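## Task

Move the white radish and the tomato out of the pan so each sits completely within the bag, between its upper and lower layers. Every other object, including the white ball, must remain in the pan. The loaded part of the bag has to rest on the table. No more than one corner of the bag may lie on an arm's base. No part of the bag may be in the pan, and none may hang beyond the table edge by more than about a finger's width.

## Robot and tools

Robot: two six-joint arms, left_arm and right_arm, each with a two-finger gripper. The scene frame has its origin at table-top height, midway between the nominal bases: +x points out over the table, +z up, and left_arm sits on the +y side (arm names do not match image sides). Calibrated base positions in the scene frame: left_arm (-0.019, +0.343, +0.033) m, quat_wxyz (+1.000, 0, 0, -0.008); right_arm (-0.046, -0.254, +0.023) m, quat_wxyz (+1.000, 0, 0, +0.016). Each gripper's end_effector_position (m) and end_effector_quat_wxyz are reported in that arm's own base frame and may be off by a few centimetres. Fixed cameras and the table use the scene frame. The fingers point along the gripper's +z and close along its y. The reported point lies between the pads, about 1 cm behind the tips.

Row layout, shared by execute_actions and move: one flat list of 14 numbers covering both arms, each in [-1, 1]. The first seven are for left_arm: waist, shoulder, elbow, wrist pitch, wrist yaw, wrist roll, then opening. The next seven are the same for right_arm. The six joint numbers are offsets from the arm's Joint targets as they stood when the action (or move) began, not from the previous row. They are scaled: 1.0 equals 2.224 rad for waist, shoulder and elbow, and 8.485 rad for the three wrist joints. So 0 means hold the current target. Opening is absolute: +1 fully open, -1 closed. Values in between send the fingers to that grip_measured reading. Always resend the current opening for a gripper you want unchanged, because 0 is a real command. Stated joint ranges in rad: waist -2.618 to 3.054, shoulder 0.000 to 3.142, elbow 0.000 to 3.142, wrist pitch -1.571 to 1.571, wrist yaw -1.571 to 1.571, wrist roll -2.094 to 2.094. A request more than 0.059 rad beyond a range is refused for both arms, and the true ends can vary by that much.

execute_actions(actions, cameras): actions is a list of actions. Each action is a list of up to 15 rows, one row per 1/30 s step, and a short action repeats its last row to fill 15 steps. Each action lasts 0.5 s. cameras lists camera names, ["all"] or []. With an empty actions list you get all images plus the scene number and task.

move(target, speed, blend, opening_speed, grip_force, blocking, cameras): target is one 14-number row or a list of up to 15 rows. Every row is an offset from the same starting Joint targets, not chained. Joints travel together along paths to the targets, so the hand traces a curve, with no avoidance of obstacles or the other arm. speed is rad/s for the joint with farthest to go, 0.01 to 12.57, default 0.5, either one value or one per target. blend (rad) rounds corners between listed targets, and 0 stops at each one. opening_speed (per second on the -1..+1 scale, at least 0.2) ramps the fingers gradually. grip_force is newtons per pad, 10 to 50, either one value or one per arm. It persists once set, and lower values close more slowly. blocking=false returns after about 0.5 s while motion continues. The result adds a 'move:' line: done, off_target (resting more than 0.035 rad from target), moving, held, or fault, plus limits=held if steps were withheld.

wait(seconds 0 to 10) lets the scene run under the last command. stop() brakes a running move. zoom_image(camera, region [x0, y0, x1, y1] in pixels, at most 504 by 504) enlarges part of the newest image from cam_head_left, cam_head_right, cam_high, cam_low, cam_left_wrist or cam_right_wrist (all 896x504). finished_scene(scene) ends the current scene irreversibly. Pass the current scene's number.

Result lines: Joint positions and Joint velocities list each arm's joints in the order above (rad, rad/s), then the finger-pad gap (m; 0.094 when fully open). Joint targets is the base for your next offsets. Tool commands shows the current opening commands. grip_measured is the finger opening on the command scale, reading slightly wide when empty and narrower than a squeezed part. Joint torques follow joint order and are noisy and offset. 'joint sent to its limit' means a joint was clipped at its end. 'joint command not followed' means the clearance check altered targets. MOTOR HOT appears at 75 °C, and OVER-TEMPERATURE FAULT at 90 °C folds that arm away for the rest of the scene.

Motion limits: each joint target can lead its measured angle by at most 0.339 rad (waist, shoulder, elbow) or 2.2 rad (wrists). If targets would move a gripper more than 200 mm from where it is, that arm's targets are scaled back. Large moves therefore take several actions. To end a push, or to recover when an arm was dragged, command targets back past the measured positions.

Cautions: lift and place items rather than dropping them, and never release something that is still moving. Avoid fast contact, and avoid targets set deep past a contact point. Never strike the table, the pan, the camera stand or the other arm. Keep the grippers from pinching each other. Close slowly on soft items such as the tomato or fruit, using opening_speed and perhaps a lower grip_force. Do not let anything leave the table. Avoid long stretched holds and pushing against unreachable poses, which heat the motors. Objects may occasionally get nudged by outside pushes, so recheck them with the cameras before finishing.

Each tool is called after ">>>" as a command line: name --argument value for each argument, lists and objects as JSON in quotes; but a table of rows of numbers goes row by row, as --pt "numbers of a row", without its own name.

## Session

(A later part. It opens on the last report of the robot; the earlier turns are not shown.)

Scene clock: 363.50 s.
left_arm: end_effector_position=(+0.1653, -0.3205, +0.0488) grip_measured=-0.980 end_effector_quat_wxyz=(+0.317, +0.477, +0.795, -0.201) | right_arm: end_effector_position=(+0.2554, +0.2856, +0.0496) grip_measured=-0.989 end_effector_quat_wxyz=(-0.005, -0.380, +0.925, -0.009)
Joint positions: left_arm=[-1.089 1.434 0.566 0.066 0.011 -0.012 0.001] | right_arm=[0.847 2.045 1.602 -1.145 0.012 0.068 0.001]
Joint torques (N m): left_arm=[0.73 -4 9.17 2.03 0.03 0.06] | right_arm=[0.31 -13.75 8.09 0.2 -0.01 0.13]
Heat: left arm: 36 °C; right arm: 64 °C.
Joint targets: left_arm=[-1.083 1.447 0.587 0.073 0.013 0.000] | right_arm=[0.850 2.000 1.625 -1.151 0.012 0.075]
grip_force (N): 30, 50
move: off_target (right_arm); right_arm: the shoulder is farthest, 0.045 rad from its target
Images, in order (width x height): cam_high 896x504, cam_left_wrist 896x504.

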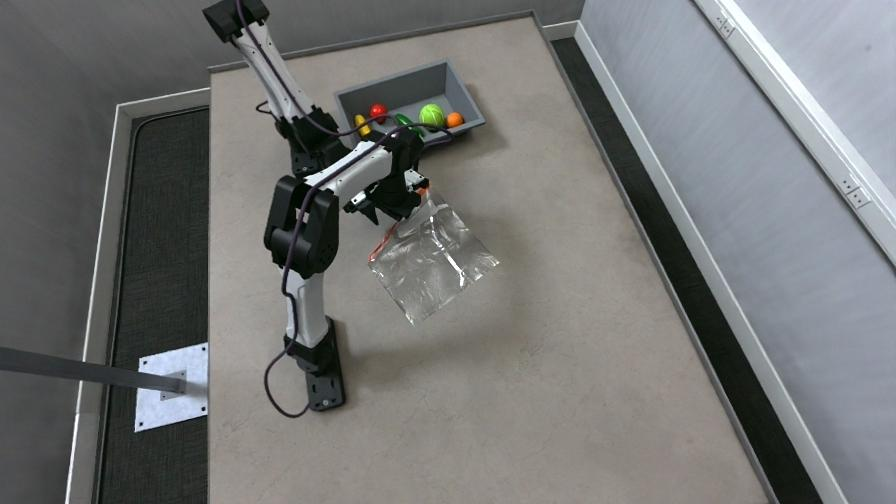

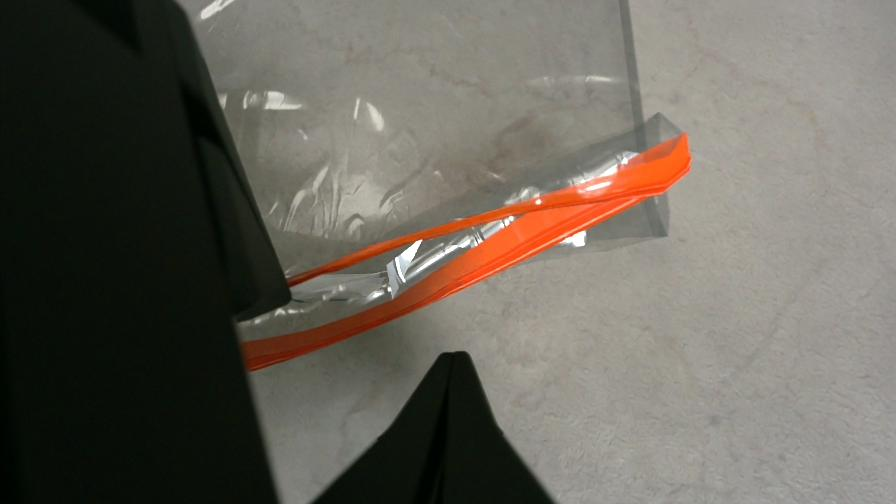

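>>> move --target '[0.0099,0.0637,0.0139,0.0133,0,0,-1,0,0,0,0,0,0,-1]' --speed 0.2 --cameras '["cam_left_wrist"]'

Scene clock: 366.10 s.
left_arm: end_effector_position=(+0.1826, -0.3386, +0.0411) grip_measured=-0.980 end_effector_quat_wxyz=(+0.334, +0.467, +0.792, -0.207) | right_arm: end_effector_position=(+0.2718, +0.2667, +0.0506) grip_measured=-0.989 end_effector_quat_wxyz=(+0.009, -0.375, +0.925, -0.054)
Joint positions: left_arm=[-1.071 1.55 0.597 0.191 0.011 -0.011 0.001] | right_arm=[0.824 2.045 1.602 -1.157 0.106 0.056 0.001]
Joint torques (N m): left_arm=[1.01 -2.85 8.88 1.97 0.03 0.05] | right_arm=[2.56 -13.74 8.06 0.29 -0.84 0.28]
Heat: left arm: 36 °C; right arm: 64 °C.
Joint targets: left_arm=[-1.061 1.588 0.618 0.186 0.013 0.000] | right_arm=[0.850 2.000 1.625 -1.150 0.012 0.075]
grip_force (N): 30, 50
move: off_target (left_arm, right_arm); left_arm: the shoulder is farthest, 0.038 rad from its target; right_arm: the wrist yaw is farthest, 0.094 rad from its target
Images, in order (width x height): cam_left_wrist 896x504.

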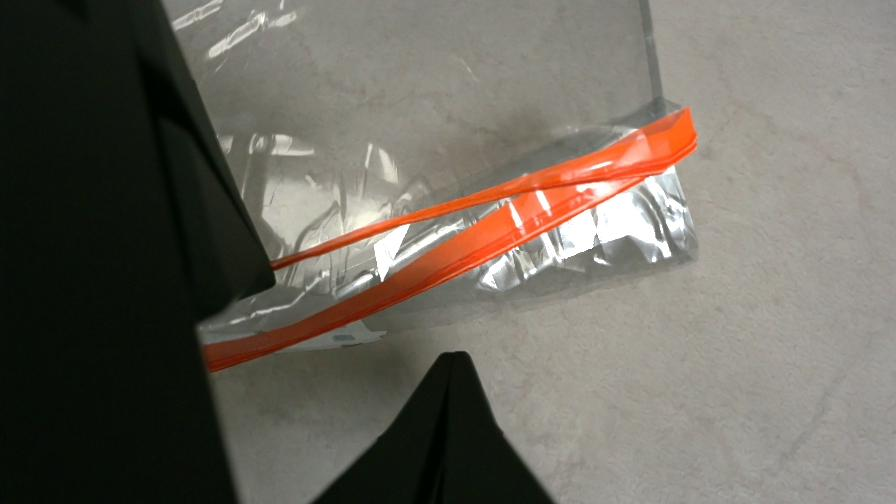

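>>> move --target '[-0.0247,-0.0637,-0.0139,-0.0133,0,0,-1,0,0,0,0,0,0,-1]' --speed 0.2 --cameras '["cam_left_wrist","cam_high","cam_low"]'

>>> zoom_image --camera "cam_low" --region '[440, 200, 600, 320]'

Scene clock: 367.50 s.
left_arm: end_effector_position=(+0.1627, -0.3322, +0.0503) grip_measured=-0.980 end_effector_quat_wxyz=(+0.318, +0.485, +0.788, -0.206) | right_arm: end_effector_position=(+0.2574, +0.2792, +0.0497) grip_measured=-0.989 end_effector_quat_wxyz=(-0.007, -0.379, +0.925, -0.021)
Joint positions: left_arm=[-1.11 1.466 0.595 0.077 0.011 -0.011 0.001] | right_arm=[0.841 2.045 1.602 -1.159 0.032 0.064 0.001]
Joint torques (N m): left_arm=[-0.16 -6.84 6.34 1.93 0.02 0.05] | right_arm=[0.94 -13.72 8.06 0.31 -0.19 0.18]
Heat: left arm: 36 °C; right arm: 64 °C.
Joint targets: left_arm=[-1.115 1.446 0.587 0.073 0.013 0.000] | right_arm=[0.850 2.000 1.625 -1.151 0.012 0.075]
grip_force (N): 30, 50
move: off_target (right_arm); right_arm: the shoulder is farthest, 0.045 rad from its target
Images, in order (width x height): cam_high 896x504, cam_low 896x504, cam_left_wrist 896x504.

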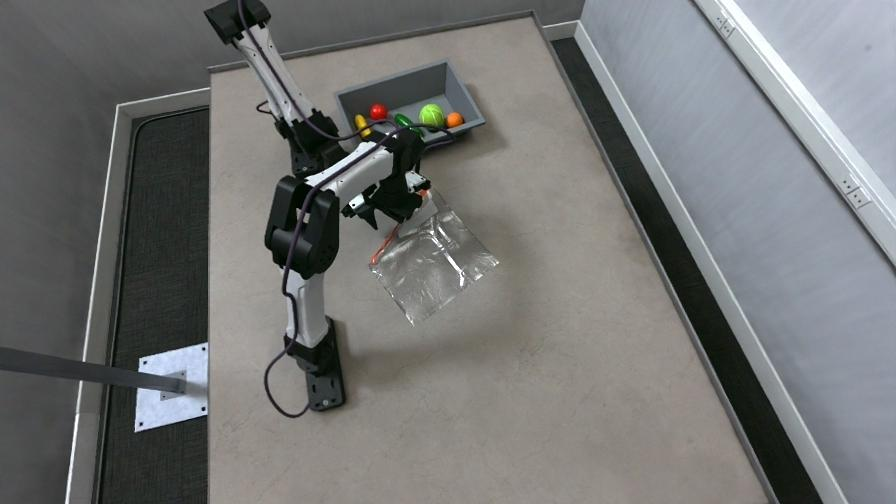

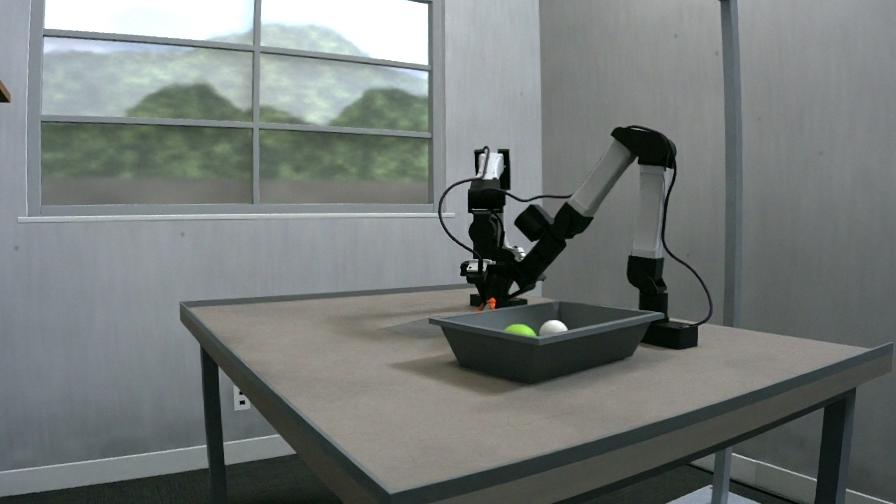

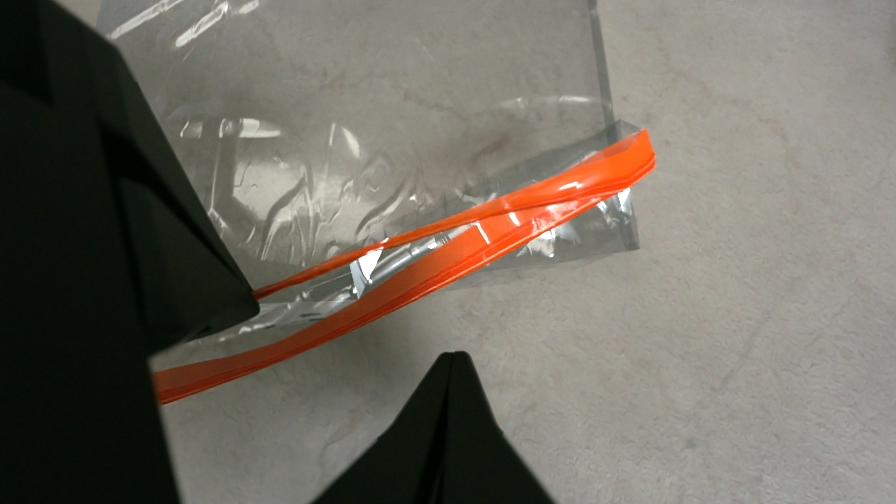

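Scaled by 3.150 from the camera's 896x504 image, which has a finer 1280x720 frame.

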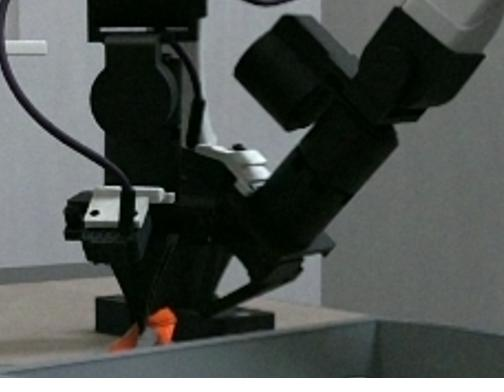

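>>> move --pt "-0.0157 -0.0819 -0.0156 -0.0173 0 0 -1 0 0 0 0 0 0 -1" --pt "-0.0157 -0.0819 -0.0156 -0.0173 0 0.1851 -1 0 0 0 0 0 0 -1" --pt "0.0166 0.042 -0.0045 0.0123 0 0.1851 -1 0 0 0 0 0 0 -1" --speed '[0.3,1.2,0.2]' --cameras '["cam_left_wrist","cam_high"]'

>>> zoom_image --camera "cam_high" --region '[355, 200, 425, 270]'

Scene clock: 374.00 s.
left_arm: end_effector_position=(+0.1722, -0.3389, +0.0513) grip_measured=-0.980 end_effector_quat_wxyz=(+0.399, +0.887, +0.214, +0.091) | right_arm: end_effector_position=(+0.2751, +0.2630, +0.0508) grip_measured=-0.989 end_effector_quat_wxyz=(+0.011, -0.369, +0.928, -0.060)
Joint positions: left_arm=[-1.095 1.497 0.566 0.204 0.011 1.567 0.001] | right_arm=[0.816 2.045 1.602 -1.158 0.117 0.062 0.001]
Joint torques (N m): left_arm=[1.52 -1.99 8.02 1.7 0.07 -0.05] | right_arm=[3.28 -13.76 8.05 0.3 -0.97 0.21]
Heat: left arm: 36 °C; right arm: 64 °C.
Joint targets: left_arm=[-1.079 1.540 0.577 0.177 0.013 1.570] | right_arm=[0.850 2.000 1.625 -1.151 0.012 0.075]
grip_force (N): 30, 50
move: off_target (left_arm, right_arm); left_arm: the shoulder is farthest, 0.043 rad from its target; right_arm: the wrist yaw is farthest, 0.105 rad from its target
Images, in order (width x height): cam_high 896x504, cam_left_wrist 896x504.

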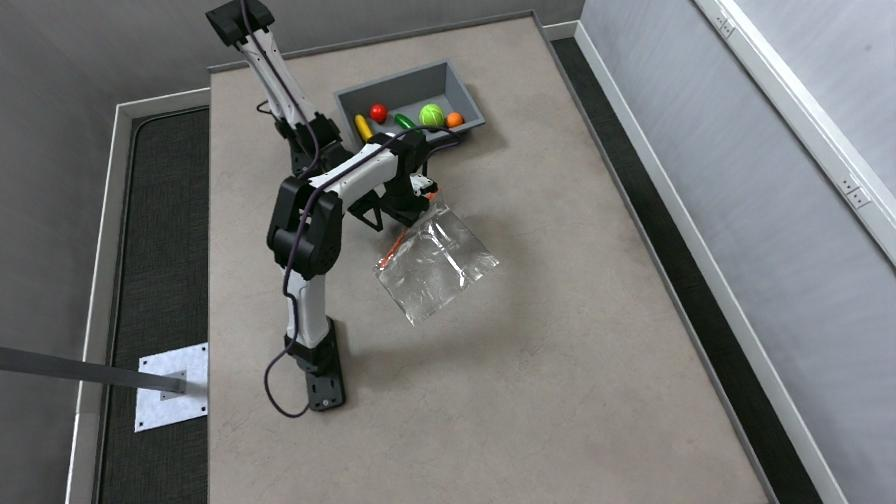

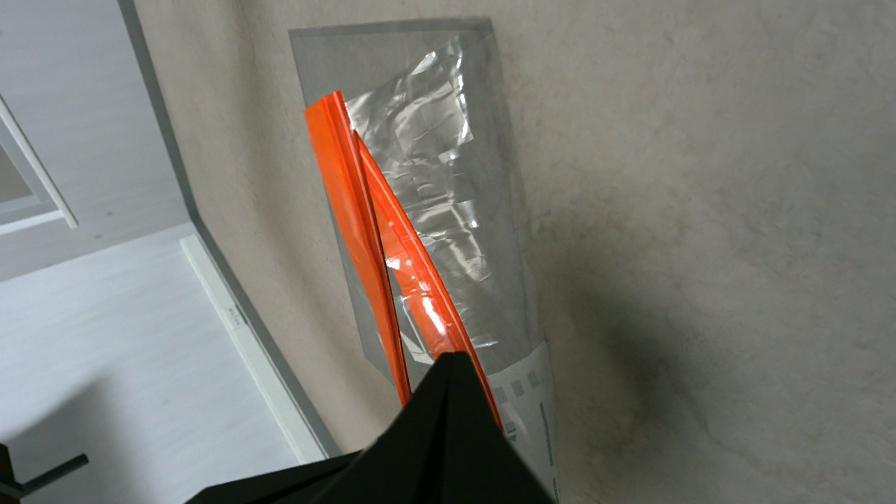

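Scaled by 7.200 from the camera's 896x504 image, which has a finer 1280x720 frame.

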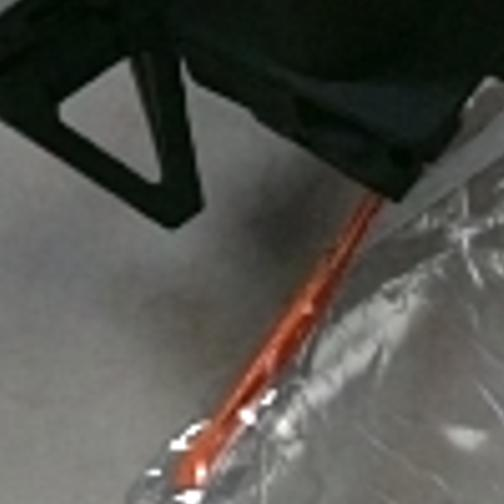

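>>> move --target '[-0.0315,-0.01,0,0,0,0,-1,0,0,0,0,0,0,-1]' --speed 0.2 --cameras '["cam_left_wrist","cam_high"]'

>>> zoom_image --camera "cam_high" --region '[355, 200, 425, 270]'

>>> zoom_image --camera "cam_left_wrist" --region '[200, 50, 620, 460]'

Scene clock: 375.57 s.
left_arm: end_effector_position=(+0.1529, -0.3438, +0.0449) grip_measured=-0.980 end_effector_quat_wxyz=(+0.389, +0.898, +0.192, +0.079) | right_arm: end_effector_position=(+0.2590, +0.2817, +0.0498) grip_measured=-0.989 end_effector_quat_wxyz=(-0.002, -0.377, +0.926, -0.018)
Joint positions: left_arm=[-1.148 1.504 0.566 0.183 0.009 1.567 0.001] | right_arm=[0.842 2.044 1.602 -1.148 0.031 0.068 0.001]
Joint torques (N m): left_arm=[0.16 -4.34 7.94 1.89 0.09 -0.06] | right_arm=[0.87 -13.72 8.09 0.23 -0.18 0.11]
Heat: left arm: 36 °C; right arm: 64 °C.
Joint targets: left_arm=[-1.149 1.517 0.577 0.177 0.013 1.570] | right_arm=[0.850 2.000 1.625 -1.151 0.012 0.075]
grip_force (N): 30, 50
move: off_target (right_arm); right_arm: the shoulder is farthest, 0.044 rad from its target
Images, in order (width x height): cam_high 896x504, cam_left_wrist 896x504.

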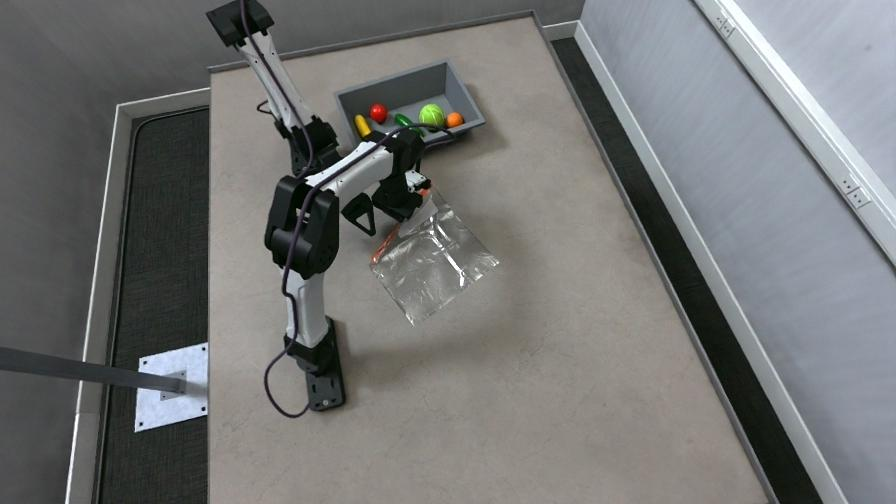

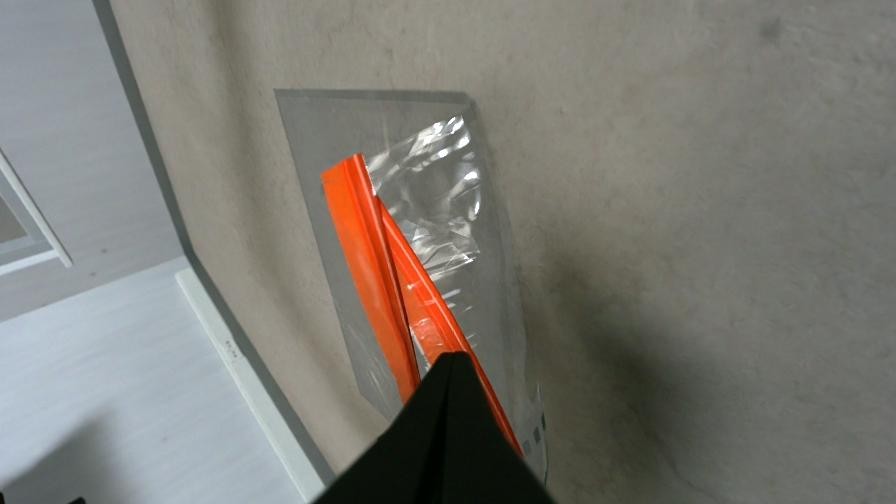

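Scaled by 7.200 from the camera's 896x504 image, which has a finer 1280x720 frame.

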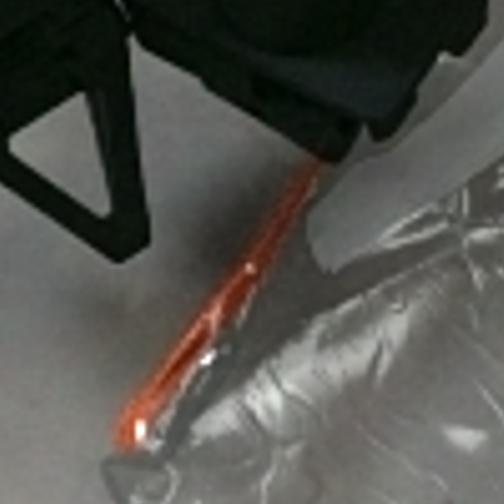

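Scaled by 1.200 from the camera's 896x504 image, which has a finer 1280x720 frame.

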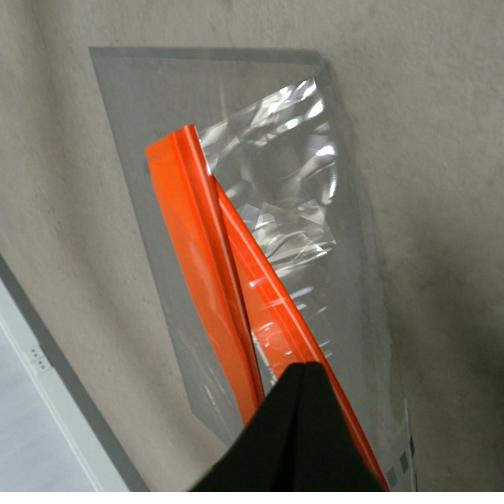

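>>> move --target '[0,0.0262,0.0251,0.0003,0,0,-1,0,0,0,0,0,0,-1]' --speed 0.1 --cameras '["cam_left_wrist","cam_high"]'

>>> zoom_image --camera "cam_high" --region '[355, 200, 425, 270]'

>>> zoom_image --camera "cam_left_wrist" --region '[200, 50, 620, 460]'

Scene clock: 378.10 s.
left_arm: end_effector_position=(+0.1574, -0.3540, +0.0411) grip_measured=-0.980 end_effector_quat_wxyz=(+0.384, +0.900, +0.193, +0.077) | right_arm: end_effector_position=(+0.2588, +0.2821, +0.0498) grip_measured=-0.989 end_effector_quat_wxyz=(-0.002, -0.377, +0.926, -0.017)
Joint positions: left_arm=[-1.148 1.561 0.611 0.183 0.009 1.567 0.001] | right_arm=[0.842 2.044 1.602 -1.147 0.029 0.069 0.001]
Joint torques (N m): left_arm=[0.25 -4.68 8.9 1.89 0.09 -0.05] | right_arm=[0.88 -13.72 8.1 0.21 -0.16 0.11]
Heat: left arm: 36 °C; right arm: 64 °C.
Joint targets: left_arm=[-1.149 1.576 0.633 0.180 0.013 1.570] | right_arm=[0.850 2.000 1.625 -1.151 0.012 0.075]
grip_force (N): 30, 50
move: off_target (right_arm); right_arm: the shoulder is farthest, 0.044 rad from its target
Images, in order (width x height): cam_high 896x504, cam_left_wrist 896x504.

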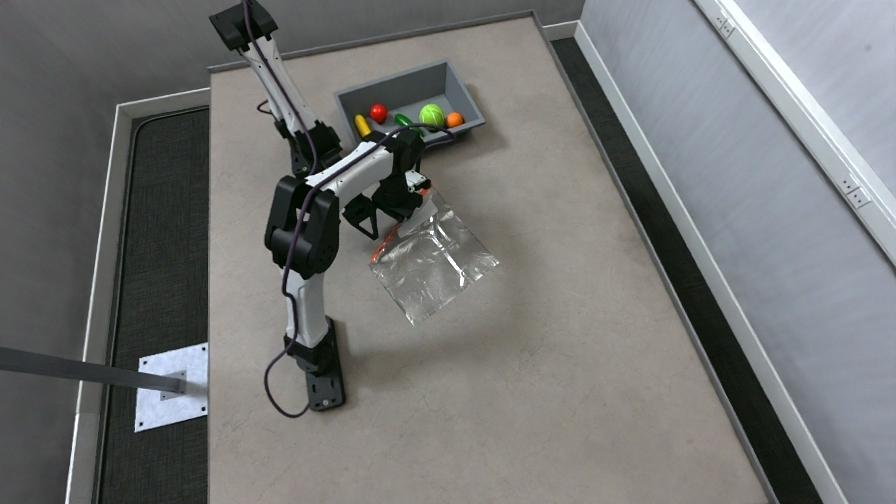

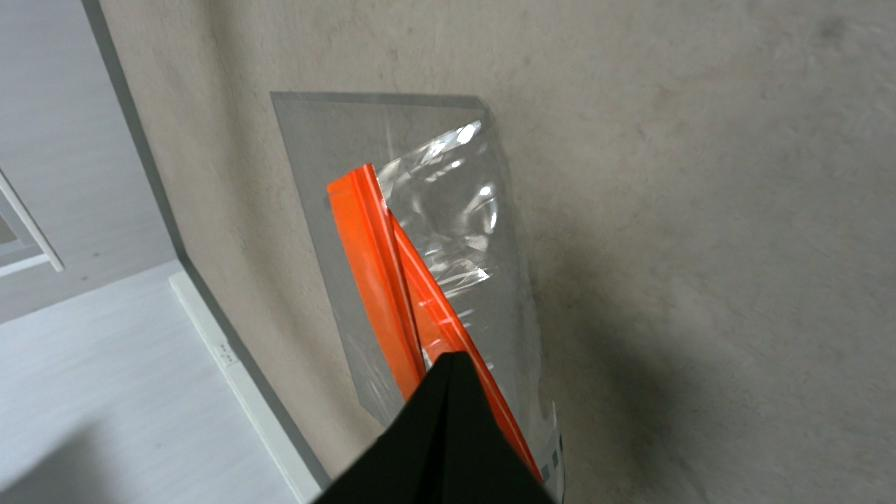

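Scaled by 7.200 from the camera's 896x504 image, which has a finer 1280x720 frame.

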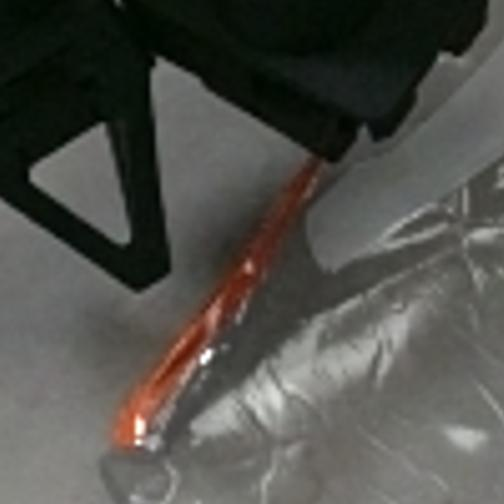

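Scaled by 1.200 from the camera's 896x504 image, which has a finer 1280x720 frame.

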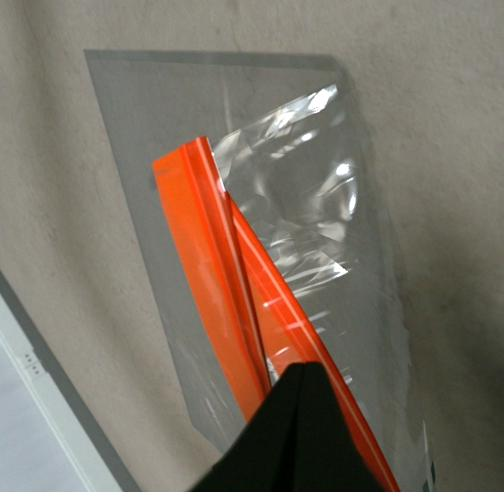

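>>> move --pt "-0.01 -0.07 -0.045 -0.005 0 0 -1 0 0 0 0 0 0 -1" --pt "-0.01 -0.07 -0.045 -0.005 0 0 -1 0 0 0 0 0 -0.053 -1" --speed 0.25 --cameras '["cam_left_wrist","cam_high"]'

>>> zoom_image --camera "cam_high" --region '[355, 200, 425, 270]'

>>> zoom_image --camera "cam_left_wrist" --region '[200, 50, 620, 460]'

Scene clock: 383.60 s.
left_arm: end_effector_position=(+0.1443, -0.3392, +0.0548) grip_measured=-0.980 end_effector_quat_wxyz=(+0.396, +0.896, +0.185, +0.077) | right_arm: end_effector_position=(+0.2577, +0.2832, +0.0497) grip_measured=-0.989 end_effector_quat_wxyz=(-0.007, -0.568, +0.823, -0.012)
Joint positions: left_arm=[-1.164 1.438 0.545 0.154 0.009 1.567 0.001] | right_arm=[0.842 2.044 1.602 -1.147 0.02 -0.367 0.001]
Joint velocities: left_arm=[-0.002 0.046 0.012 0.007 0.022 -0.007 -0.001] | right_arm=[within noise]
Joint torques (N m): left_arm=[-0.29 -6.28 5.9 1.8 0.09 -0.06] | right_arm=[0.85 -13.72 8.1 0.21 -0.1 -0.06]
Heat: left arm: 36 °C; right arm: 64 °C.
Joint targets: left_arm=[-1.171 1.420 0.533 0.137 0.013 1.570] | right_arm=[0.850 2.000 1.625 -1.151 0.012 -0.375]
grip_force (N): 30, 50
move: off_target (right_arm); right_arm: the shoulder is farthest, 0.044 rad from its target
Images, in order (width x height): cam_high 896x504, cam_left_wrist 896x504.

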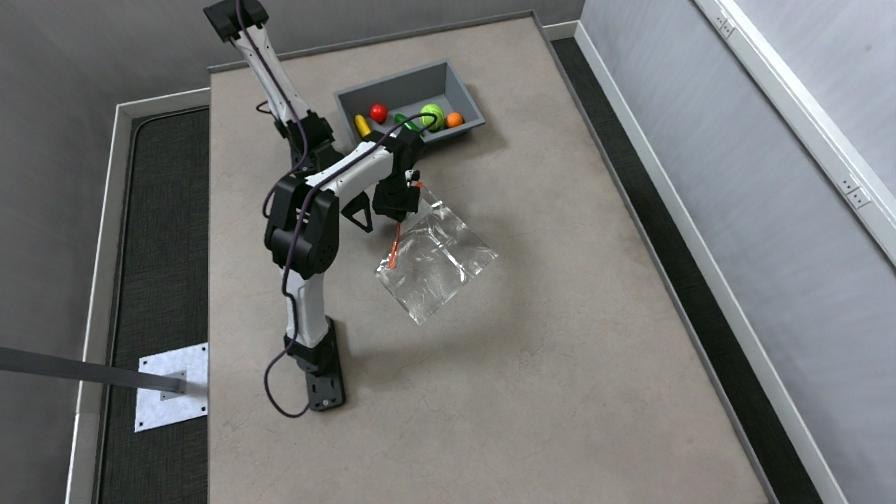

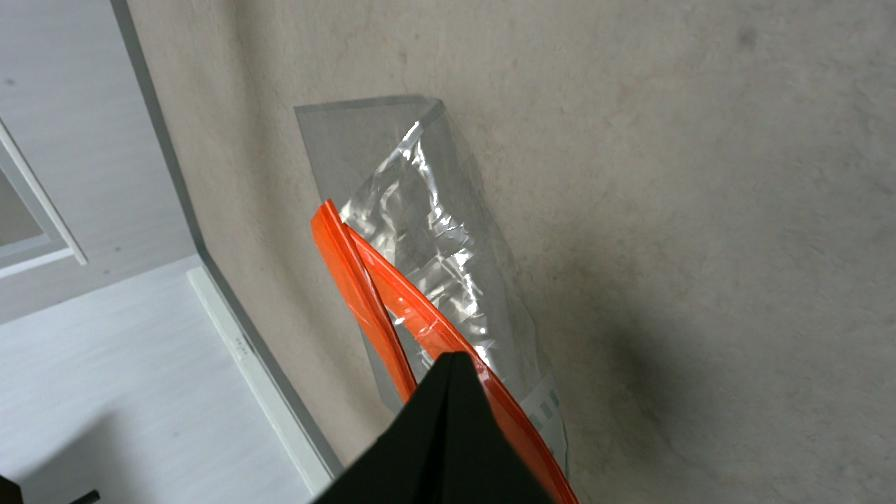

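Scaled by 7.200 from the camera's 896x504 image, which has a finer 1280x720 frame.

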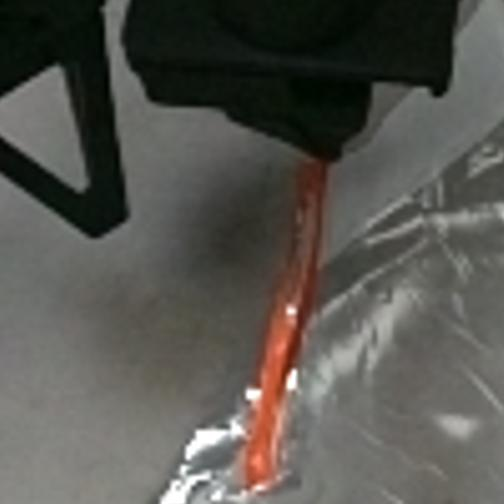

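Scaled by 1.200 from the camera's 896x504 image, which has a finer 1280x720 frame.

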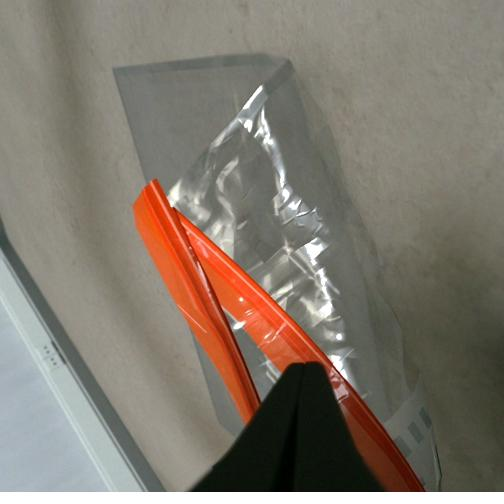

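>>> move --target '[-0.02,-0.04,0,-0.012,0,0,-1,0,0,0,0,0,0.1055,-1]' --speed 0.5 --cameras '["cam_left_wrist","cam_high","cam_head_left"]'

>>> zoom_image --camera "cam_high" --region '[345, 180, 425, 260]'

>>> zoom_image --camera "cam_left_wrist" --region '[200, 50, 620, 460]'

Scene clock: 387.07 s.
left_arm: end_effector_position=(+0.1247, -0.3336, +0.0668) grip_measured=-0.980 end_effector_quat_wxyz=(+0.392, +0.902, +0.165, +0.067) | right_arm: end_effector_position=(+0.2577, +0.2832, +0.0497) grip_measured=-0.989 end_effector_quat_wxyz=(-0.001, -0.164, +0.986, -0.014)
Joint positions: left_arm=[-1.209 1.349 0.545 0.052 0.009 1.567 0.001] | right_arm=[0.842 2.044 1.602 -1.147 0.02 0.512 0.001]
Joint torques (N m): left_arm=[-0.32 -5.79 6.16 1.78 0.09 -0.06] | right_arm=[0.85 -13.71 8.08 0.2 -0.07 0.13]
Heat: left arm: 36 °C; right arm: 64 °C.
Joint targets: left_arm=[-1.216 1.331 0.533 0.035 0.013 1.570] | right_arm=[0.850 2.000 1.625 -1.151 0.012 0.520]
grip_force (N): 30, 50
move: off_target (right_arm); right_arm: the shoulder is farthest, 0.044 rad from its target
Images, in order (width x height): cam_head_left 896x504, cam_high 896x504, cam_left_wrist 896x504.

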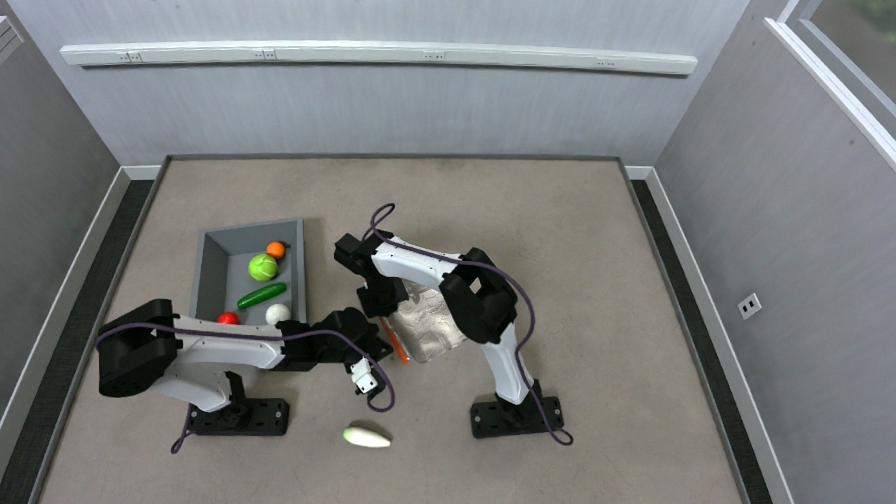

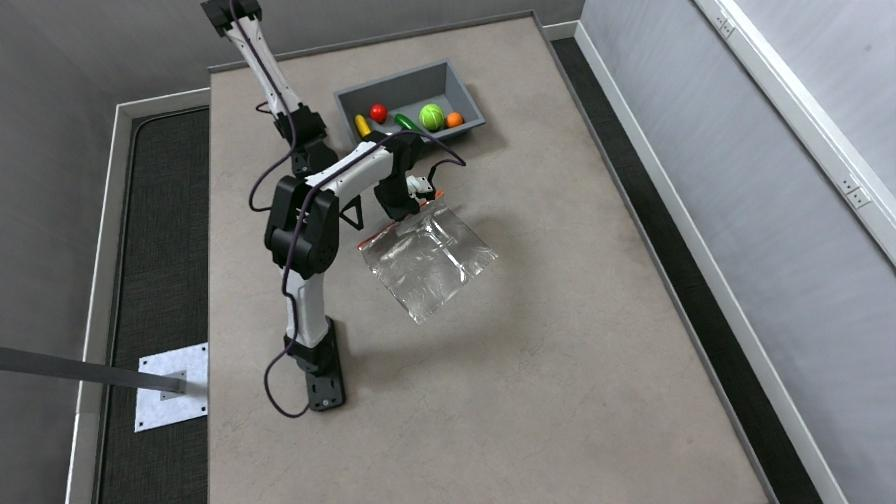

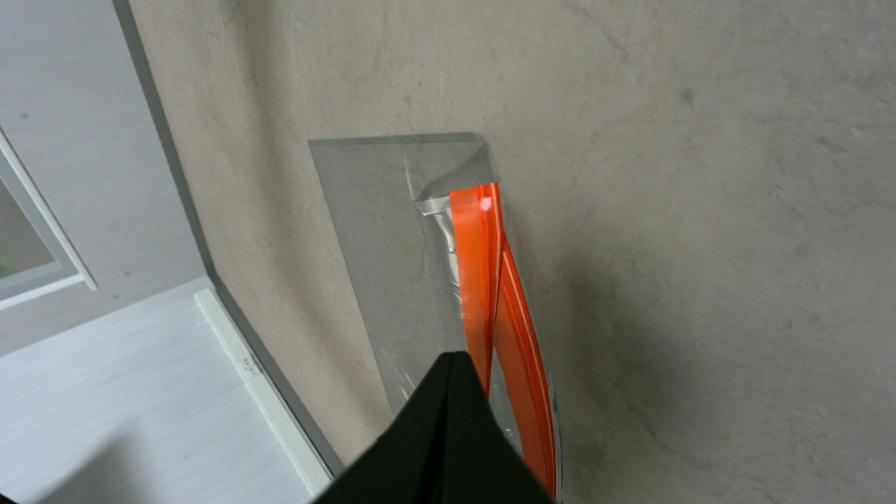

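Scaled by 6.300 from the camera's 896x504 image, which has a finer 1280x720 frame.

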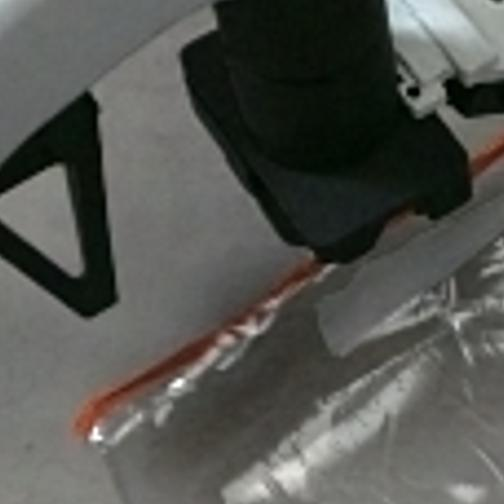

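Scaled by 1.200 from the camera's 896x504 image, which has a finer 1280x720 frame.

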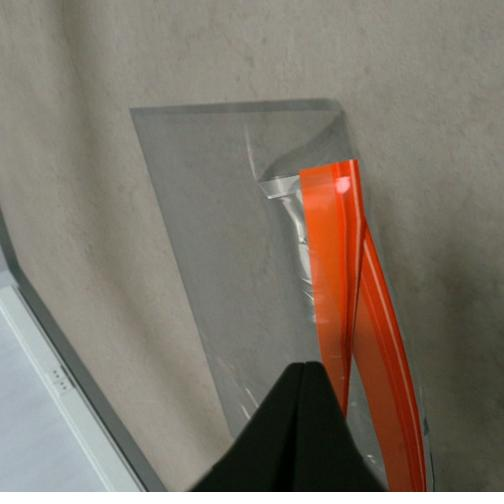

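>>> move --target '[0.0436,-0.0108,-0.0088,-0.0031,0,0,-1,0,0,0,0,0,0,-1]' --speed 0.2 --cameras '["cam_left_wrist","cam_high"]'

>>> zoom_image --camera "cam_high" --region '[345, 180, 425, 260]'

>>> zoom_image --camera "cam_left_wrist" --region '[250, 100, 650, 500]'

Scene clock: 388.90 s.
left_arm: end_effector_position=(+0.1487, -0.3136, +0.0626) grip_measured=-0.980 end_effector_quat_wxyz=(+0.380, +0.899, +0.204, +0.081) | right_arm: end_effector_position=(+0.2577, +0.2832, +0.0497) grip_measured=-0.989 end_effector_quat_wxyz=(-0.001, -0.164, +0.986, -0.014)
Joint positions: left_arm=[-1.124 1.325 0.526 0.026 0.009 1.567 0.001] | right_arm=[0.842 2.044 1.602 -1.147 0.02 0.513 0.001]
Joint torques (N m): left_arm=[0.58 -5.56 6.17 1.75 0.09 -0.05] | right_arm=[0.85 -13.7 8.06 0.19 -0.06 0.13]
Heat: left arm: 36 °C; right arm: 64 °C.
Joint targets: left_arm=[-1.118 1.307 0.513 0.009 0.013 1.570] | right_arm=[0.850 2.000 1.625 -1.151 0.012 0.520]
grip_force (N): 30, 50
move: off_target (right_arm); right_arm: the shoulder is farthest, 0.044 rad from its target
Images, in order (width x height): cam_high 896x504, cam_left_wrist 896x504.

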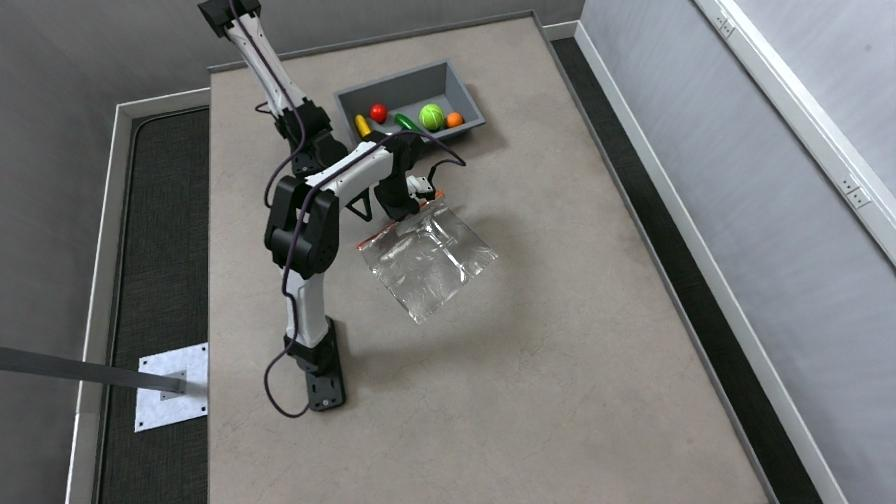

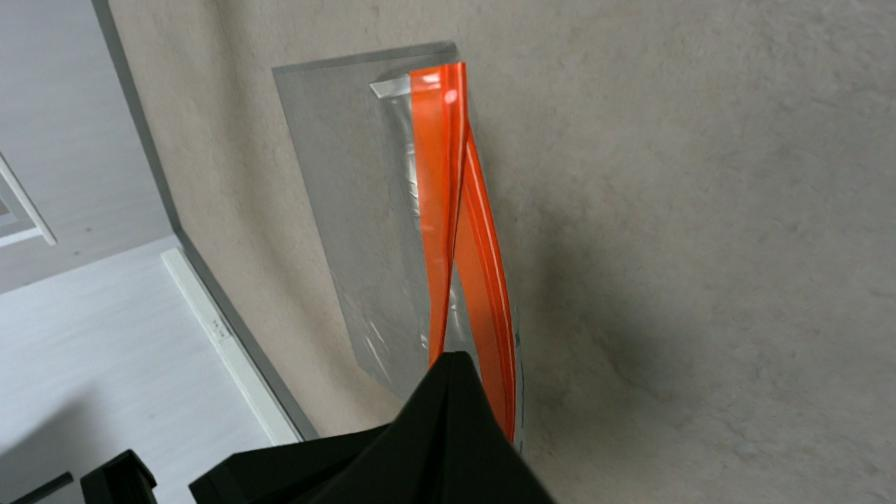

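Scaled by 6.300 from the camera's 896x504 image, which has a finer 1280x720 frame.

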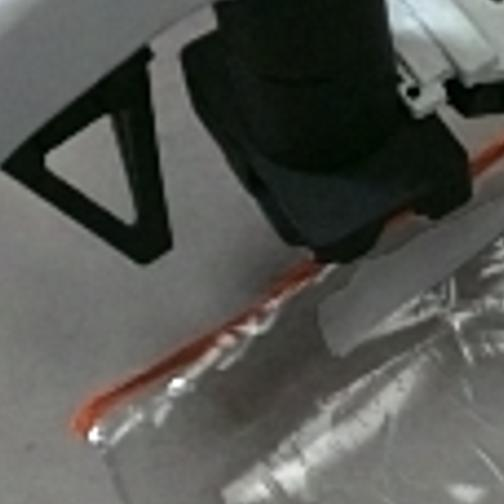

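Scaled by 1.260 from the camera's 896x504 image, which has a finer 1280x720 frame.

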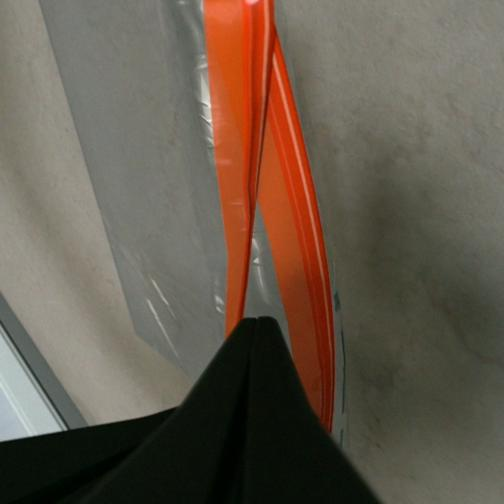

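>>> move --target '[0,0.073,0.0095,0.0166,0,0,-1,0,0,0,0,0,0,-1]' --speed 0.15 --cameras '["cam_left_wrist"]'

>>> zoom_image --camera "cam_left_wrist" --region '[350, 150, 600, 400]'

Scene clock: 391.70 s.
left_arm: end_effector_position=(+0.1540, -0.3247, +0.0392) grip_measured=-0.980 end_effector_quat_wxyz=(+0.373, +0.901, +0.205, +0.080) | right_arm: end_effector_position=(+0.2577, +0.2832, +0.0497) grip_measured=-0.989 end_effector_quat_wxyz=(-0.001, -0.164, +0.986, -0.014)
Joint positions: left_arm=[-1.124 1.457 0.526 0.144 0.009 1.567 0.001] | right_arm=[0.842 2.044 1.602 -1.147 0.02 0.513 0.001]
Joint torques (N m): left_arm=[0.65 -4 7.66 1.95 0.09 -0.05] | right_arm=[0.87 -13.72 8.08 0.19 -0.07 0.13]
Heat: left arm: 36 °C; right arm: 64 °C.
Joint targets: left_arm=[-1.118 1.470 0.535 0.150 0.013 1.570] | right_arm=[0.850 2.000 1.625 -1.151 0.012 0.520]
grip_force (N): 30, 50
move: off_target (right_arm); right_arm: the shoulder is farthest, 0.044 rad from its target
Images, in order (width x height): cam_left_wrist 896x504.

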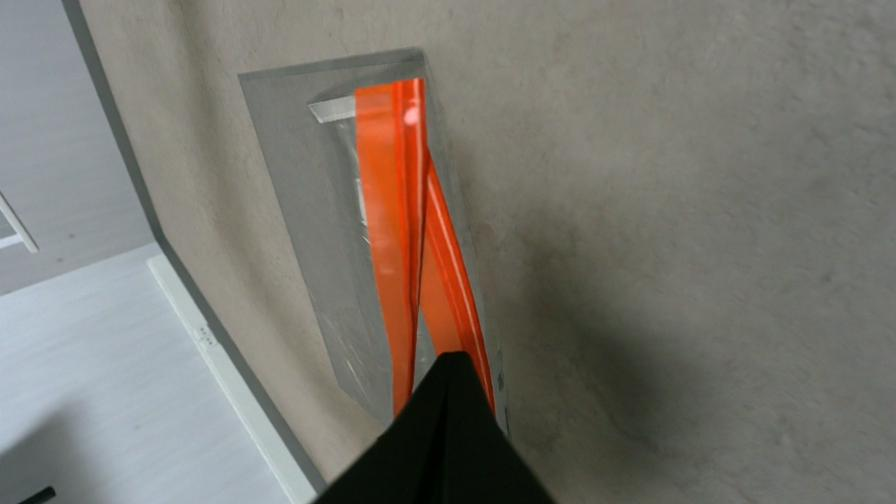

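Scaled by 2.016 from the camera's 896x504 image, which has a finer 1280x720 frame.

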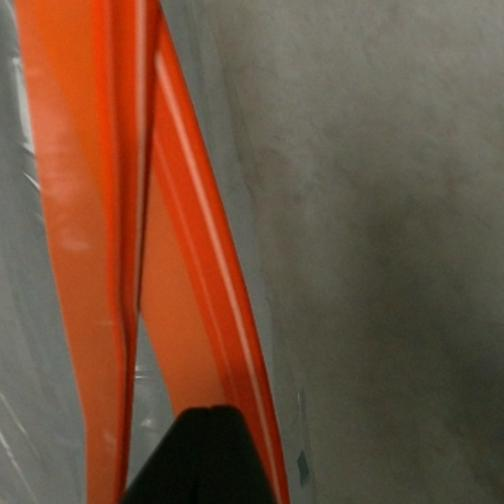

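>>> move --pt "0 -0.0183 -0.0816 0.0372 0 0 -1 0 0 0 0 0 0 -1" --pt "0.0139 -0.0183 -0.0816 0.0372 0 0 -1 0 0 0 0 0 0 -1" --speed 0.2 --cameras '["cam_left_wrist"]'

>>> zoom_image --camera "cam_left_wrist" --region '[330, 150, 610, 430]'

Scene clock: 395.93 s.
left_arm: end_effector_position=(+0.1628, -0.3174, +0.0426) grip_measured=-0.980 end_effector_quat_wxyz=(+0.445, +0.864, +0.210, +0.104) | right_arm: end_effector_position=(+0.2577, +0.2832, +0.0497) grip_measured=-0.989 end_effector_quat_wxyz=(-0.001, -0.164, +0.986, -0.014)
Joint positions: left_arm=[-1.093 1.447 0.364 0.461 0.009 1.567 0.001] | right_arm=[0.842 2.044 1.602 -1.147 0.02 0.513 0.001]
Joint torques (N m): left_arm=[0.59 -5.82 5.23 2.19 0.07 -0.06] | right_arm=[0.85 -13.71 8.08 0.19 -0.07 0.13]
Heat: left arm: 36 °C; right arm: 64 °C.
Joint targets: left_arm=[-1.087 1.429 0.353 0.466 0.013 1.570] | right_arm=[0.850 2.000 1.625 -1.151 0.012 0.520]
grip_force (N): 30, 50
move: off_target (right_arm); right_arm: the shoulder is farthest, 0.044 rad from its target
Images, in order (width x height): cam_left_wrist 896x504.

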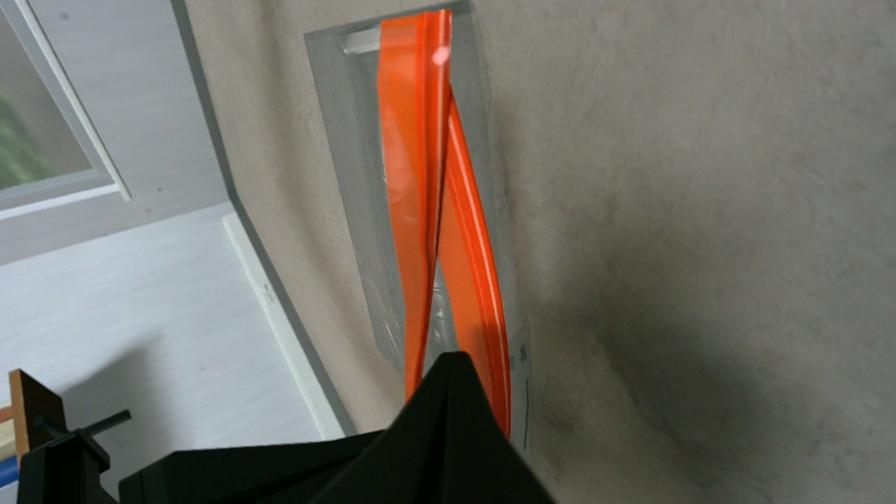

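Scaled by 1.800 from the camera's 896x504 image, which has a finer 1280x720 frame.

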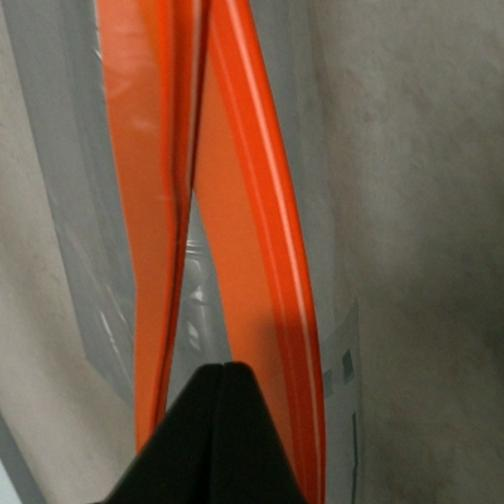

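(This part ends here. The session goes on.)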